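## Task

Lift the white can from the turntable and set it upright on the coaster, with all other cans still standing where they were on the turntable.

## Robot and tools

Robot: two Doosan M1013 six-joint arms, left_arm and right_arm, each with a Robotiq 140 two-finger gripper whose fingers can fold at a hinge. Two fixed cameras, cam_head_left and cam_head_right (672x504 each), sit on one bar on a stand behind the arms and look down at the table. Objects may get an occasional small nudge from outside.

Frames: the scene frame has its origin at table-top height, midway between the nominal arm bases, +z up, +x out over the table, and left_arm on the +y side (not the image's left). Calibrated bases in that frame: left_arm at (+0.031, +0.657, 0) m, quat_wxyz (+1.000, 0, 0, +0.005); right_arm at (-0.055, -0.489, 0) m, quat_wxyz (+1.000, 0, 0, +0.013). Every hand pose, velocity and target an arm reports is in that arm's own base frame; camera calibration and the table use the scene frame. Printed hand positions can be off by a few centimetres, more at long reach.

The row: every motion call uses rows of 18 plain numbers covering both arms, even if only one moves. First left_arm: six absolute joint angles in radians in the order waist, shoulder, elbow, forearm roll, wrist pitch, wrist roll, then gripper position, force_limit, speed. Then right_arm's nine in the same order. Joint numbers are places to go to, not offsets. Ranges: elbow -2.792 to 2.792, all others -6.283 to 6.283; a target beyond an end by more than 0.010 rad (and beyond the present angle) gets the call refused. The three gripper numbers each run -1 to 1. To leave an arm or gripper unchanged, resend its last joint targets and its last three gripper numbers (a 0 is a real command).

Gripper numbers: position +1 opens fully (140 mm), about -0.8 brings the pads together, -1 closes until blocked. force_limit sets squeeze on a slow close: about 14 N at -1, 40 N at 0, 58 N at +1; faster closes squeeze harder (about 64 N at speed 0, 116 N at speed +1 on a rigid part). speed sets finger travel, about 30 mm/s at -1, 140 at 0, 250 at +1. Both start at +1. The fingers point along the gripper's +z and close along its y; end_effector_position is the point between closed pads, and the fingertips stick out about 33 mm past it (9 mm when wide open). Grip with the outer quarter of the pads; deeper grips may fold the fingers and hold loosely. Fingertips jabbed into a surface fold easily.

Tools:
- execute_actions(actions, cameras): actions is a list of actions; each action is a list of up to 15 rows, one per 1/30 s step, the last row held to fill 15 steps. An empty list returns state plus all camera images. cameras: list of names, ["all"], or [].
- move(target, speed, blend, stop_force, zero, blocking, cameras): target is one row or a list of up to 15 rows, all within 10 s. Joints interpolate together, so the hand traces a curve and nothing is avoided. speed: rad/s for the joint with farthest to go, 0.01 to 3.92, default 0.5. blend: rad of corner rounding between listed targets, default 0 (stop at each). stop_force: 10 to 80 N, one value for both arms; an arm halts once its estimated push against its motion rises that much above its zero; use with a low speed; not usable near singular poses; keep the same gripper numbers in every row. zero (default true) re-zeroes before the move. blocking=false returns after about 0.5 s while the move continues (not with stop_force). The result adds a move: line such as done, off_target, moving, held or fault, possibly naming an arm, and limits=held when steps were withheld.
- wait(seconds 0 to 10), stop() to brake a running move, zoom_image(camera, region=[x0,y0,x1,y1] pixels, at most 504 by 504), read_manual(section) for licence texts, finished_scene(scene 1 or 2) to end the scene irreversibly.

Results: per-arm end_effector_position (m), end_effector_quat_wxyz, velocities; Joint positions, Joint velocities ("within noise" when still), Joint targets (what joints are now driven toward), Tool commands; object_status: 0 moving, 1 blocked while opening, 2 blocked while closing (grip achieved), 3 reached target or pads met; position_measured in counts (3 open, 75 about 100 mm, 139 about 60 mm, 200 about 20 mm, 230 pads touching). Also Joint torques, External joint torques, Flange force (gripper axes; includes held weight), "joint sent to its limit", "joint command not followed" (the inter-arm clearance check intervened), MOTOR HOT and OVER-TEMPERATURE FAULT.

Avoid: contact torque at a joint's limit (waist/shoulder 323, elbow 152, forearm roll 25.2, wrist pitch 25.9, wrist roll 26.1 N m) or 144 N on any part both freeze the arm for 10 s. Do not press targets past firm contact, bump the arms into each other or close a gripper on the other's fingers, knock over or drag the other cans, drop a can or release it while moving, or let anything leave the table. Long holds with stretched arms heat motors.

Each tool is called as name(argument=value, ...) on one line, values as JSON.

## Session

execute_actions(actions=[])

Scene clock: 0.00 s.
left_arm: end_effector_position=(+0.2043, -0.3483, +0.2910) position_measured=3 object_status=3 end_effector_quat_wxyz=(+0.071, +0.914, +0.139, +0.374) | right_arm: end_effector_position=(+0.8621, +0.4116, +0.3892) position_measured=3 object_status=3 end_effector_quat_wxyz=(-0.141, +0.730, +0.027, +0.668)
Joint positions: left_arm=[-1.76 -0.286 2.262 0.787 1.388 -0.731] | right_arm=[0.495 0.301 1.908 0.441 -0.615 1.392]
Joint velocities: within noise
Joint torques (N m): no reading
External joint torques (N m): no reading
Flange force (N): no reading
Joint targets: left_arm=[-1.760 -0.286 2.262 0.787 1.388 -0.731] | right_arm=[0.495 0.301 1.908 0.441 -0.615 1.392]
Tool commands: left_gripper/position=+1.0 left_gripper/force_limit=+1.0 left_gripper/speed=+1.0 right_gripper/position=+1.0 right_gripper/force_limit=+1.0 right_gripper/speed=+1.0

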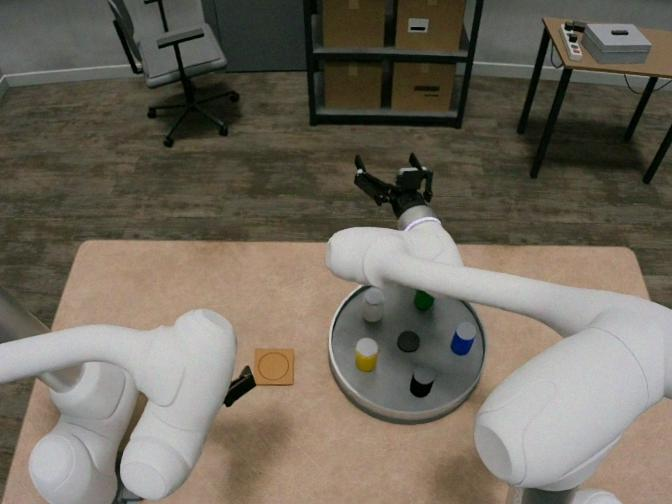

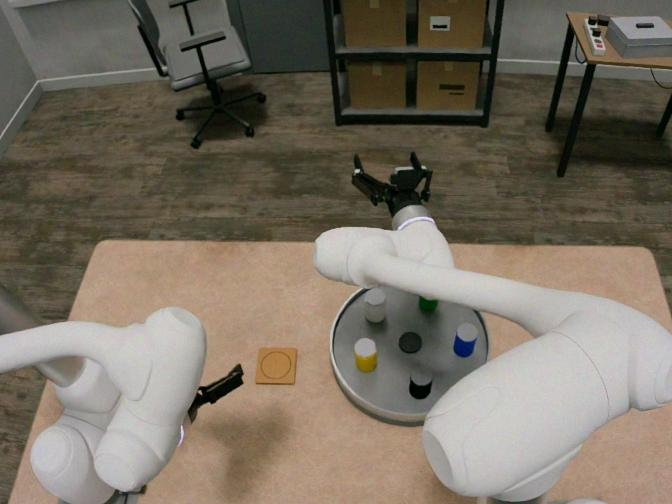

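move(target=[0.2, -0.286, 2.262, 0.787, 1.388, -0.731, 1, 1, 1, 0.4767, 0.3869, 1.5386, 3.1416, -1.2161, 1.8032, 1, -0.3, 0], speed=1.8, cameras=["all"])

zoom_image(camera="cam_head_left", region=[320, 255, 500, 435])

wait(seconds=0.5, cameras=["cam_head_left"])

wait(seconds=0.7, cameras=["cam_head_left"])

wait(seconds=1.3, cameras=["all"])

zoom_image(camera="cam_head_left", region=[320, 255, 500, 435])

zoom_image(camera="cam_head_right", region=[320, 255, 500, 435])

zoom_image(camera="cam_head_left", region=[220, 330, 300, 400])

zoom_image(camera="cam_head_right", region=[220, 330, 300, 400])

Scene clock: 3.80 s.
left_arm: end_effector_position=(+0.2444, +0.3210, +0.2910) position_measured=3 object_status=3 end_effector_quat_wxyz=(-0.271, +0.394, +0.836, +0.268) | right_arm: end_effector_position=(+0.6578, +0.3785, +0.2000) position_measured=3 object_status=3 end_effector_quat_wxyz=(+0.000, -0.122, +0.993, +0.000)
Joint positions: left_arm=[0.2 -0.286 2.262 0.787 1.388 -0.731] | right_arm=[0.477 0.387 1.539 3.142 -1.216 1.803]
Joint torques (N m): left_arm=[-1.82 -11.33 -40.93 4.36 0.9 -0.44] | right_arm=[-2.08 -84.81 -37.48 -4.19 -0.3 -0.11]
External joint torques (N m): left_arm=[1.81 1.13 1.61 0.18 -0.16 0.45] | right_arm=[2.16 5.38 -2.29 0.12 0.24 0.11]
Flange force (N): left_arm=[2.2 1.9 6.6] | right_arm=[-11.8 6.5 0.9]
Joint targets: left_arm=[0.200 -0.286 2.262 0.787 1.388 -0.731] | right_arm=[0.477 0.387 1.539 3.142 -1.216 1.803]
move: done

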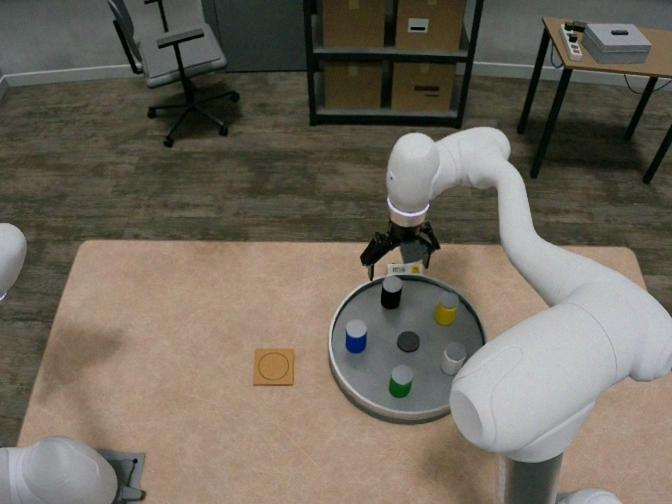

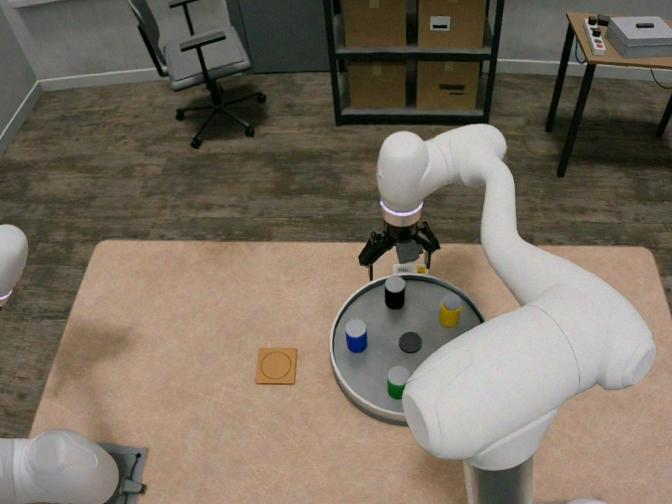

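Scaled by 2.800.

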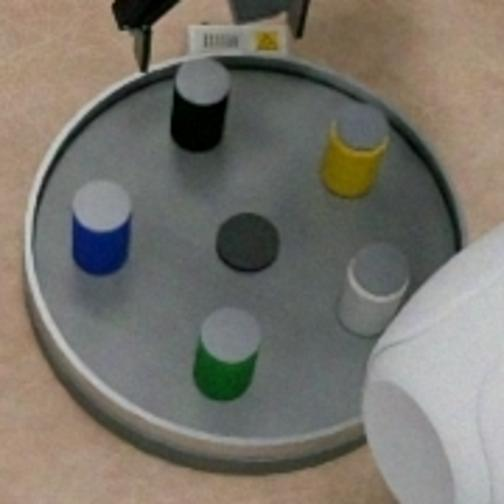

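Scene clock: 4.30 s.
left_arm: end_effector_position=(+0.2445, +0.3210, +0.2910) position_measured=3 object_status=3 end_effector_quat_wxyz=(-0.271, +0.394, +0.836, +0.268) | right_arm: end_effector_position=(+0.6578, +0.3785, +0.2000) position_measured=3 object_status=3 end_effector_quat_wxyz=(+0.000, -0.122, +0.993, +0.000)
Joint positions: left_arm=[0.2 -0.286 2.262 0.787 1.388 -0.731] | right_arm=[0.477 0.387 1.539 3.142 -1.216 1.803]
Joint torques (N m): left_arm=[-1.92 -10.91 -41.14 4.33 0.91 -0.45] | right_arm=[-1.88 -84.96 -37.54 -4.08 -0.37 -0.09]
External joint torques (N m): left_arm=[1.9 0.76 1.85 0.2 -0.17 0.46] | right_arm=[1.58 5.18 -2.32 -0.01 0.31 0.09]
Flange force (N): left_arm=[2.8 1.0 6.9] | right_arm=[-11.7 5.6 0.9]
Joint targets: left_arm=[0.200 -0.286 2.262 0.787 1.388 -0.731] | right_arm=[0.477 0.387 1.539 3.142 -1.216 1.803]
Tool commands: left_gripper/position=+1.0 left_gripper/force_limit=+1.0 left_gripper/speed=+1.0 right_gripper/position=+1.0 right_gripper/force_limit=-0.3 right_gripper/speed=+0.0
wait: 0.50 s; at rest by 0.17 s
Images, in order (width x height): cam_head_left 672x504.

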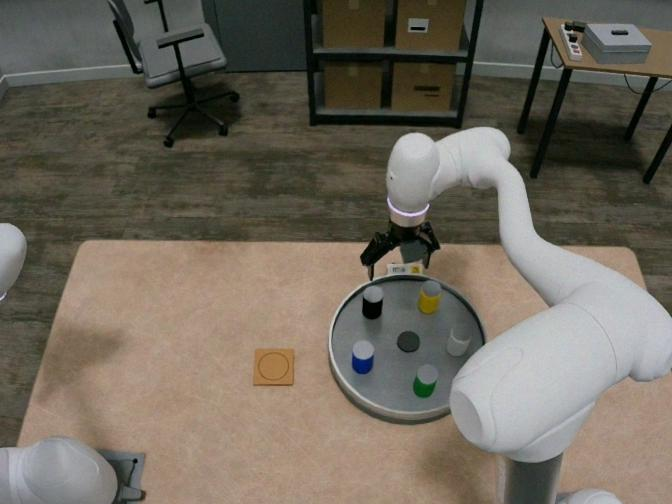

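Scene clock: 5.00 s.
left_arm: end_effector_position=(+0.2444, +0.3210, +0.2910) position_measured=3 object_status=3 end_effector_quat_wxyz=(-0.271, +0.394, +0.836, +0.268) | right_arm: end_effector_position=(+0.6578, +0.3785, +0.2000) position_measured=3 object_status=3 end_effector_quat_wxyz=(+0.000, -0.122, +0.993, +0.000)
Joint positions: left_arm=[0.2 -0.286 2.262 0.787 1.388 -0.731] | right_arm=[0.477 0.387 1.539 3.142 -1.216 1.803]
Joint torques (N m): left_arm=[-1.81 -11.07 -41.22 4.35 0.95 -0.45] | right_arm=[-1.88 -84.7 -37.47 -4.12 -0.39 -0.13]
External joint torques (N m): left_arm=[1.81 0.83 1.86 0.2 -0.21 0.46] | right_arm=[1.65 5.47 -2.28 0.04 0.34 0.13]
Flange force (N): left_arm=[2.5 1.0 6.9] | right_arm=[-12.0 5.9 1.1]
Joint targets: left_arm=[0.200 -0.286 2.262 0.787 1.388 -0.731] | right_arm=[0.477 0.387 1.539 3.142 -1.216 1.803]
Tool commands: left_gripper/position=+1.0 left_gripper/force_limit=+1.0 left_gripper/speed=+1.0 right_gripper/position=+1.0 right_gripper/force_limit=-0.3 right_gripper/speed=+0.0
wait: 0.70 s; at rest by 0.17 s
Images, in order (width x height): cam_head_left 672x504.

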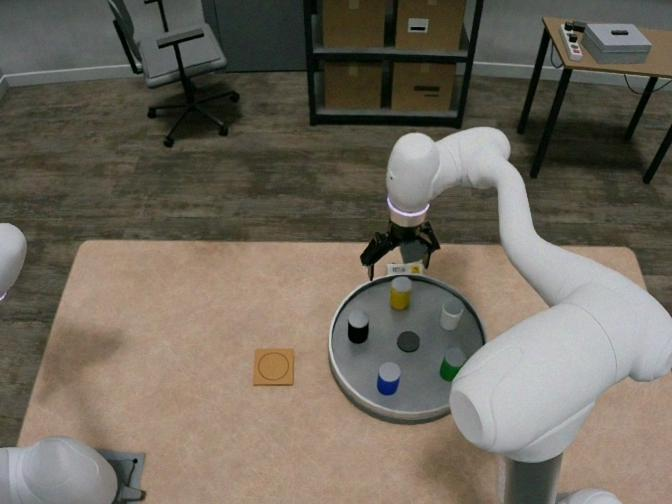

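Scene clock: 6.30 s.
left_arm: end_effector_position=(+0.2445, +0.3210, +0.2910) position_measured=3 object_status=3 end_effector_quat_wxyz=(-0.271, +0.394, +0.836, +0.268) | right_arm: end_effector_position=(+0.6578, +0.3785, +0.2000) position_measured=3 object_status=3 end_effector_quat_wxyz=(+0.000, -0.122, +0.993, +0.000)
Joint positions: left_arm=[0.2 -0.286 2.262 0.787 1.388 -0.731] | right_arm=[0.477 0.387 1.539 3.142 -1.216 1.803]
Joint torques (N m): left_arm=[-2.27 -11.16 -41.09 4.38 0.91 -0.43] | right_arm=[-1.76 -84.76 -37.45 -4.07 -0.33 -0.12]
External joint torques (N m): left_arm=[2.29 0.87 1.81 0.16 -0.16 0.44] | right_arm=[2.03 5.18 -2.35 0 0.27 0.12]
Flange force (N): left_arm=[3.3 1.7 7.7] | right_arm=[-11.7 6.3 0.8]
Joint targets: left_arm=[0.200 -0.286 2.262 0.787 1.388 -0.731] | right_arm=[0.477 0.387 1.539 3.142 -1.216 1.803]
Tool commands: left_gripper/position=+1.0 left_gripper/force_limit=+1.0 left_gripper/speed=+1.0 right_gripper/position=+1.0 right_gripper/force_limit=-0.3 right_gripper/speed=+0.0
wait: 1.30 s; at rest by 0.17 s

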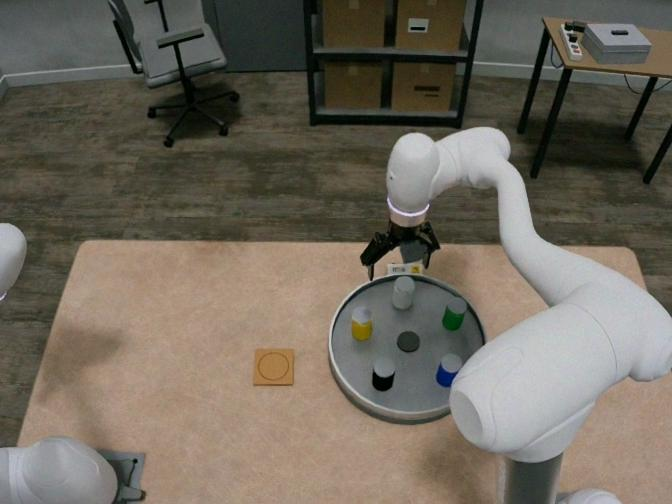

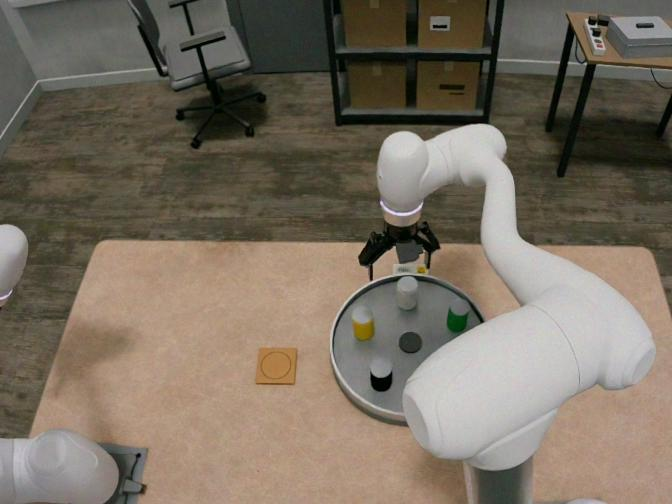

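Scaled by 2.800.

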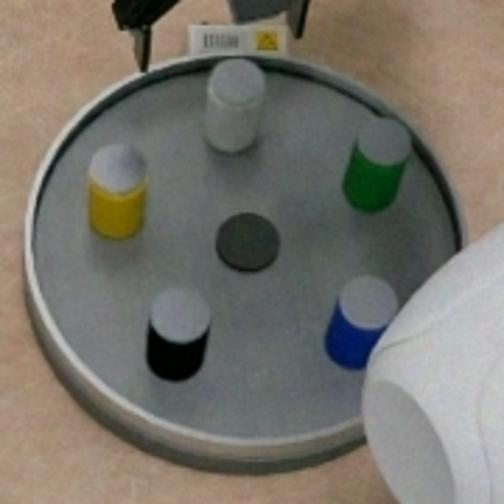

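Scaled by 2.800.

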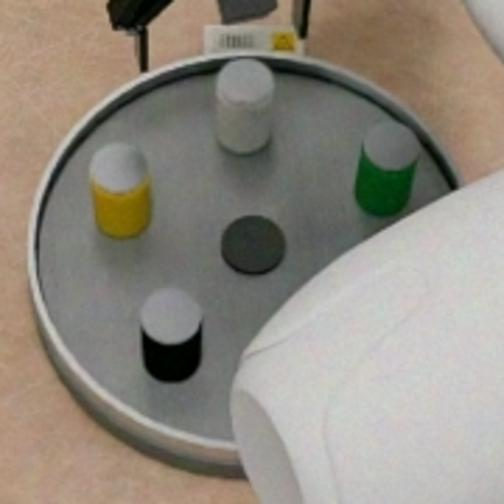

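Scaled by 6.300.

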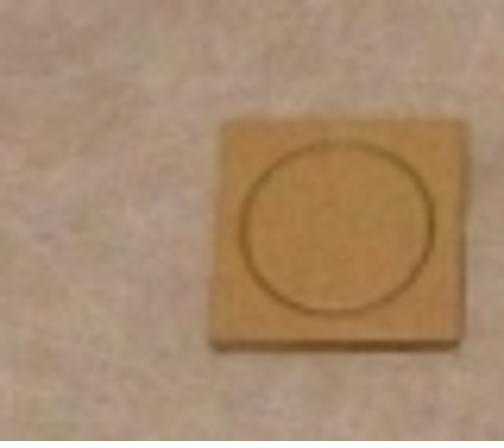

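Scaled by 6.300.

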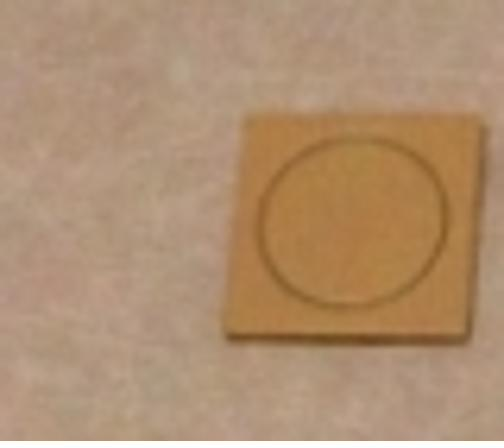

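move(target=[0.2, -0.286, 2.262, 0.787, 1.388, -0.731, 1, 1, 1, 0.4786, 0.3782, 1.5512, 3.1416, -1.2122, 1.8050, 1, -0.3, 0], speed=0.5)

Scene clock: 12.37 s.
left_arm: end_effector_position=(+0.2445, +0.3210, +0.2910) position_measured=3 object_status=3 end_effector_quat_wxyz=(-0.271, +0.394, +0.836, +0.268) | right_arm: end_effector_position=(+0.6519, +0.3771, +0.2000) position_measured=3 object_status=3 end_effector_quat_wxyz=(+0.000, -0.122, +0.993, +0.000)
Joint positions: left_arm=[0.2 -0.286 2.262 0.787 1.388 -0.731] | right_arm=[0.479 0.378 1.551 3.142 -1.212 1.805]
Joint torques (N m): left_arm=[-1.81 -10.92 -41.18 4.36 0.93 -0.43] | right_arm=[-1.85 -83.88 -37.36 -4.05 -0.38 -0.09]
External joint torques (N m): left_arm=[1.79 0.73 1.9 0.17 -0.19 0.44] | right_arm=[2.17 4.96 -2.61 -0.04 0.33 0.09]
Flange force (N): left_arm=[2.6 0.8 6.7] | right_arm=[-11.7 6.5 0.5]
Joint targets: left_arm=[0.200 -0.286 2.262 0.787 1.388 -0.731] | right_arm=[0.479 0.378 1.551 3.142 -1.212 1.805]
move: done

wait(seconds=0.45)

move(target=[[0.2,-0.286,2.262,0.787,1.388,-0.731,1,1,1,0.5154,0.3948,1.5560,3.1416,-1.1909,1.6182,-1,-0.3,-0.72],[0.2,-0.286,2.262,0.787,1.388,-0.731,1,1,1,0.5525,0.4277,1.6051,3.1416,-1.1088,1.4316,-1,-0.3,-0.72],[0.2,-0.286,2.262,0.787,1.388,-0.731,1,1,1,0.5888,0.4430,1.6425,3.1416,-1.0561,1.2442,-1,-0.3,-0.72],[0.2,-0.286,2.262,0.787,1.388,-0.731,1,1,1,0.6231,0.4285,1.6648,3.1416,-1.0483,1.0549,-1,-0.3,-0.72],[0.2,-0.286,2.262,0.787,1.388,-0.731,1,1,1,0.6545,0.4073,1.6970,3.1416,-1.0373,0.8626,-1,-0.3,-0.72],[0.2,-0.286,2.262,0.787,1.388,-0.731,1,1,1,0.6816,0.3802,1.7375,3.1416,-1.0239,0.6661,-1,-0.3,-0.72],[0.2,-0.286,2.262,0.787,1.388,-0.731,1,1,1,0.7032,0.3481,1.7845,3.1416,-1.0089,0.4640,-1,-0.3,-0.72],[0.2,-0.286,2.262,0.787,1.388,-0.731,1,1,1,0.7180,0.3030,1.8274,3.1416,-1.0112,0.2551,-1,-0.3,-0.72],[0.2,-0.286,2.262,0.787,1.388,-0.731,1,1,1,0.7243,0.2177,1.8276,3.1416,-1.0964,0.0378,-1,-0.3,-0.72],[0.2,-0.286,2.262,0.787,1.388,-0.731,1,1,1,0.7209,0.1338,1.8114,3.1416,-1.1964,-0.1893,-1,-0.3,-0.72]], speed=[0.747,0.746,0.750,0.757,0.769,0.786,0.808,0.836,0.869,0.908], blend=[0.05,0.05,0.05,0.05,0.05,0.05,0.05,0.05,0.05,0], cameras=["all"])

zoom_image(camera="cam_head_left", region=[220, 255, 500, 435])

Scene clock: 13.40 s.
left_arm: end_effector_position=(+0.2445, +0.3210, +0.2910) position_measured=3 object_status=3 end_effector_quat_wxyz=(-0.271, +0.394, +0.836, +0.268) | right_arm: end_effector_position=(+0.6519, +0.3771, +0.2000) position_measured=3 object_status=3 end_effector_quat_wxyz=(+0.000, -0.122, +0.993, +0.000)
Joint positions: left_arm=[0.2 -0.286 2.262 0.787 1.388 -0.731] | right_arm=[0.479 0.378 1.551 3.142 -1.212 1.805]
Joint torques (N m): left_arm=[-2.15 -11.11 -41 4.36 0.94 -0.43] | right_arm=[-2 -83.88 -37.25 -4.11 -0.38 -0.11]
External joint torques (N m): left_arm=[2.15 0.93 1.74 0.17 -0.2 0.44] | right_arm=[2.06 4.88 -2.59 0.02 0.32 0.11]
Flange force (N): left_arm=[3.0 1.7 7.4] | right_arm=[-11.6 6.3 0.5]
Joint targets: left_arm=[0.200 -0.286 2.262 0.787 1.388 -0.731] | right_arm=[0.479 0.378 1.551 3.142 -1.212 1.805]
Tool commands: left_gripper/position=+1.0 left_gripper/force_limit=+1.0 left_gripper/speed=+1.0 right_gripper/position=+1.0 right_gripper/force_limit=-0.3 right_gripper/speed=+0.0
wait: 0.47 s; at rest from the start

Scene clock: 16.33 s.
left_arm: end_effector_position=(+0.2445, +0.3210, +0.2910) position_measured=3 object_status=3 end_effector_quat_wxyz=(-0.271, +0.394, +0.836, +0.268) | right_arm: end_effector_position=(+0.4302, +0.4239, +0.2300) position_measured=152 object_status=2 end_effector_quat_wxyz=(+0.000, +0.946, -0.324, +0.000)
Joint positions: left_arm=[0.2 -0.286 2.262 0.787 1.388 -0.731] | right_arm=[0.721 0.134 1.811 3.142 -1.196 -0.189]
Joint torques (N m): left_arm=[-2.18 -10.89 -41.15 4.32 0.91 -0.4] | right_arm=[-1.82 -60.01 -38.16 -4.13 -0.31 -0.09]
External joint torques (N m): left_arm=[2.2 0.65 1.89 0.21 -0.16 0.41] | right_arm=[1.78 6.52 -1.46 0.01 0.31 0.09]
Flange force (N): left_arm=[3.3 1.1 7.5] | right_arm=[-1.4 -13.1 2.8]
Joint targets: left_arm=[0.200 -0.286 2.262 0.787 1.388 -0.731] | right_arm=[0.721 0.134 1.811 3.142 -1.196 -0.189]
move: done

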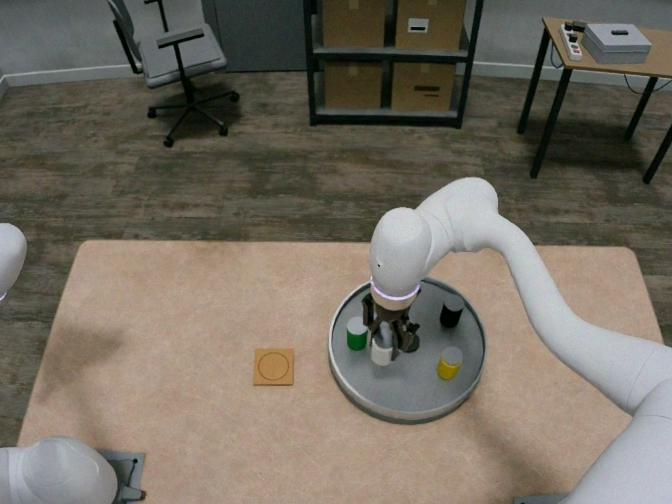

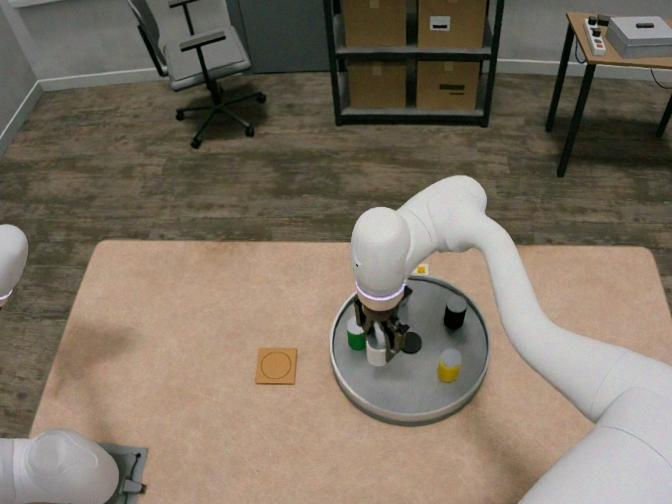

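Scaled by 1.800.

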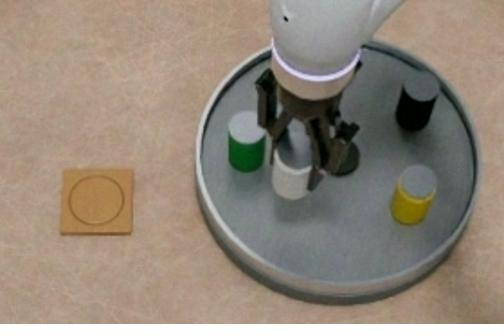

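move(target=[[0.2,-0.286,2.262,0.787,1.388,-0.731,1,1,1,0.9256,0.5611,1.3660,3.1416,-1.2146,-0.1893,-1,-0.3,-0.72],[0.2,-0.286,2.262,0.787,1.388,-0.731,1,1,1,0.9256,0.6104,1.4302,3.1416,-1.1010,-0.1893,-1,-0.3,-0.72]], speed=[0.6,0.2], blend=[0.04,0])

move(target=[0.2,-0.286,2.262,0.787,1.388,-0.731,1,1,1,0.9256,0.6334,1.4512,3.1416,-1.0570,-0.1893,-1,-0.3,-0.72], speed=0.03, stop_force=10, cameras=["all"])

zoom_image(camera="cam_head_left", region=[210, 290, 330, 410])

Scene clock: 18.47 s.
left_arm: end_effector_position=(+0.2445, +0.3211, +0.2910) position_measured=3 object_status=3 end_effector_quat_wxyz=(-0.271, +0.394, +0.836, +0.268) | right_arm: end_effector_position=(+0.4859, +0.7029, +0.0748) position_measured=152 object_status=2 end_effector_quat_wxyz=(+0.000, +0.974, -0.226, +0.000)
Joint positions: left_arm=[0.2 -0.286 2.262 0.787 1.388 -0.731] | right_arm=[0.926 0.611 1.43 3.142 -1.101 -0.189]
Joint torques (N m): left_arm=[-2.09 -10.99 -41.22 4.4 0.94 -0.46] | right_arm=[-2.03 -104.66 -36.44 -3.92 -0.42 -0.07]
External joint torques (N m): left_arm=[2.1 0.76 1.93 0.14 -0.19 0.47] | right_arm=[2.48 6.26 -1.59 -0.02 0.42 0.07]
Flange force (N): left_arm=[3.1 1.1 7.4] | right_arm=[-1.1 -13.0 4.1]
Joint targets: left_arm=[0.200 -0.286 2.262 0.787 1.388 -0.731] | right_arm=[0.926 0.610 1.430 3.142 -1.101 -0.189]
move: done

Scene clock: 19.57 s.
left_arm: end_effector_position=(+0.2445, +0.3211, +0.2910) position_measured=3 object_status=3 end_effector_quat_wxyz=(-0.271, +0.394, +0.836, +0.268) | right_arm: end_effector_position=(+0.4860, +0.7031, +0.0640) position_measured=152 object_status=2 end_effector_quat_wxyz=(+0.000, +0.974, -0.226, +0.000)
Joint positions: left_arm=[0.2 -0.286 2.262 0.787 1.388 -0.731] | right_arm=[0.926 0.619 1.438 3.142 -1.085 -0.189]
Joint torques (N m): left_arm=[-1.93 -11.29 -41.13 4.36 0.89 -0.44] | right_arm=[-3.94 -88.99 -29.17 -4.71 0.94 -0.11]
External joint torques (N m): left_arm=[1.94 1.05 1.87 0.17 -0.14 0.45] | right_arm=[4.41 -9.31 -8.42 0.82 -0.94 0.11]
Flange force (N): left_arm=[2.4 1.5 7.0] | right_arm=[-3.9 -9.4 -14.4]
Joint targets: left_arm=[0.200 -0.286 2.262 0.787 1.388 -0.731] | right_arm=[0.926 0.619 1.438 3.142 -1.085 -0.189]
move: contact (right_arm); right_arm: the wrist pitch is farthest, 0.028 rad from its target

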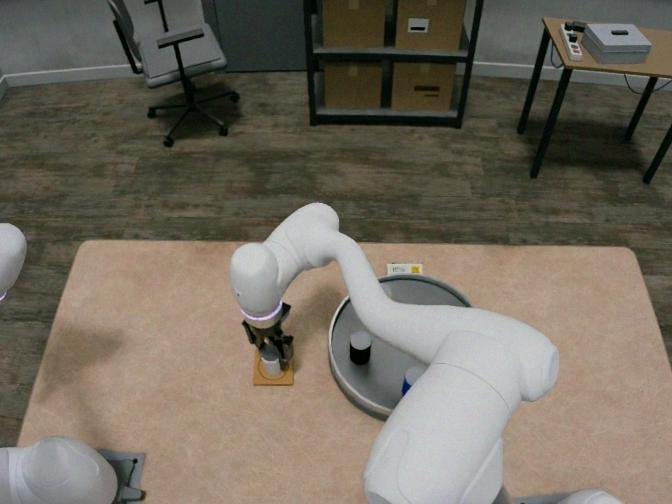

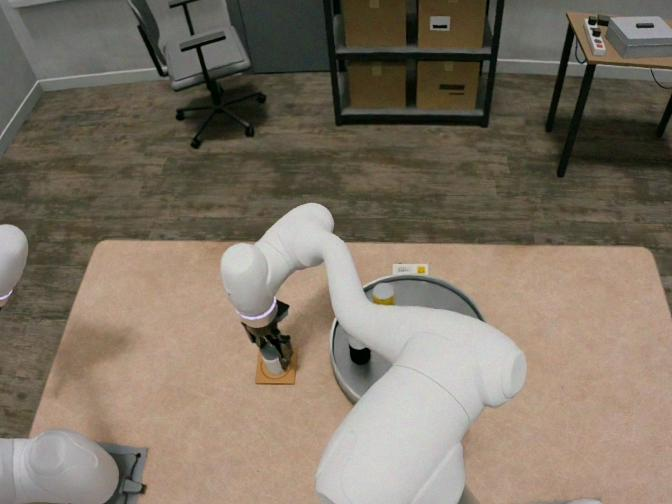

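Scaled by 4.200.

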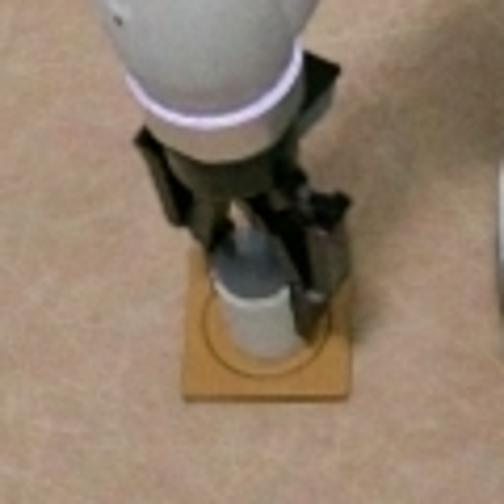

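move(target=[[0.2,-0.286,2.262,0.787,1.388,-0.731,1,1,1,0.926,0.619,1.438,3.1416,-1.085,-0.189,0.5,-0.3,-0.6],[0.2,-0.286,2.262,0.787,1.388,-0.731,1,1,1,0.9256,0.5352,1.3133,3.1416,-1.2930,-0.1893,0.5,-0.3,-0.6]], speed=0.3, cameras=["all"])

zoom_image(camera="cam_head_left", region=[210, 250, 500, 430])

zoom_image(camera="cam_head_right", region=[210, 290, 330, 410])

Scene clock: 21.97 s.
left_arm: end_effector_position=(+0.2445, +0.3211, +0.2910) position_measured=3 object_status=3 end_effector_quat_wxyz=(-0.271, +0.394, +0.836, +0.268) | right_arm: end_effector_position=(+0.4859, +0.7029, +0.2001) position_measured=66 object_status=3 end_effector_quat_wxyz=(+0.000, +0.974, -0.226, +0.000)
Joint positions: left_arm=[0.2 -0.286 2.262 0.787 1.388 -0.731] | right_arm=[0.926 0.535 1.313 3.142 -1.293 -0.189]
Joint torques (N m): left_arm=[-2.18 -10.84 -40.95 4.37 0.89 -0.46] | right_arm=[-2.02 -98.77 -38.41 -4.2 -0.3 -0.08]
External joint torques (N m): left_arm=[2.16 0.68 1.74 0.16 -0.15 0.47] | right_arm=[2.23 4.75 -2.34 -0.02 0.3 0.08]
Flange force (N): left_arm=[3.4 1.3 7.2] | right_arm=[-0.7 -13.7 0.0]
Joint targets: left_arm=[0.200 -0.286 2.262 0.787 1.388 -0.731] | right_arm=[0.926 0.535 1.313 3.142 -1.293 -0.189]
move: done

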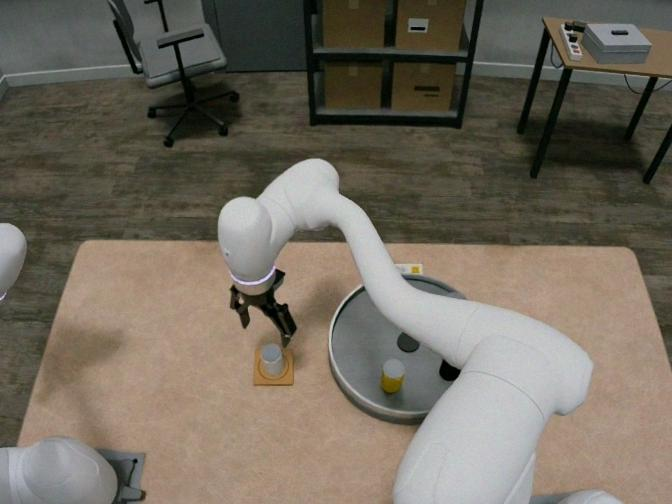

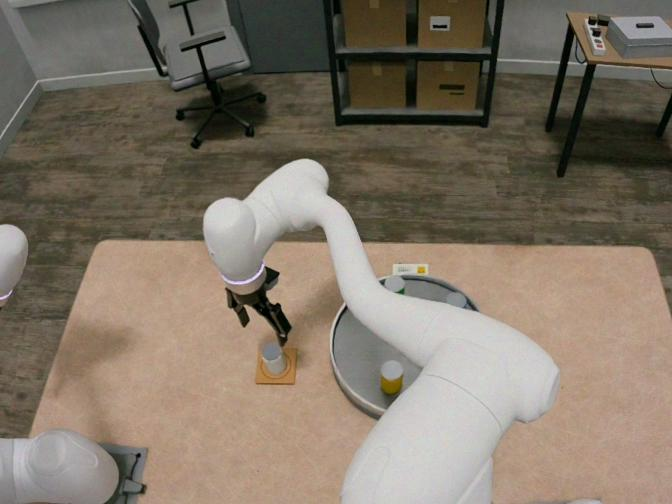

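Scaled by 1.738.

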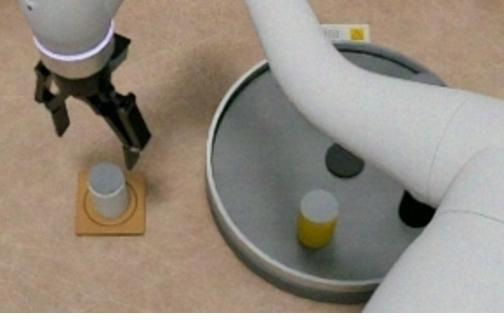

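Scaled by 4.200.

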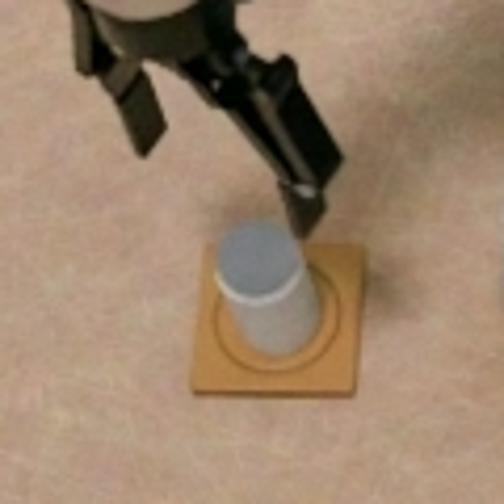

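The white can is standing upright on the coaster, and the gripper has let go and moved clear.

finished_scene(scene=2)

The scene is finished: the task was done.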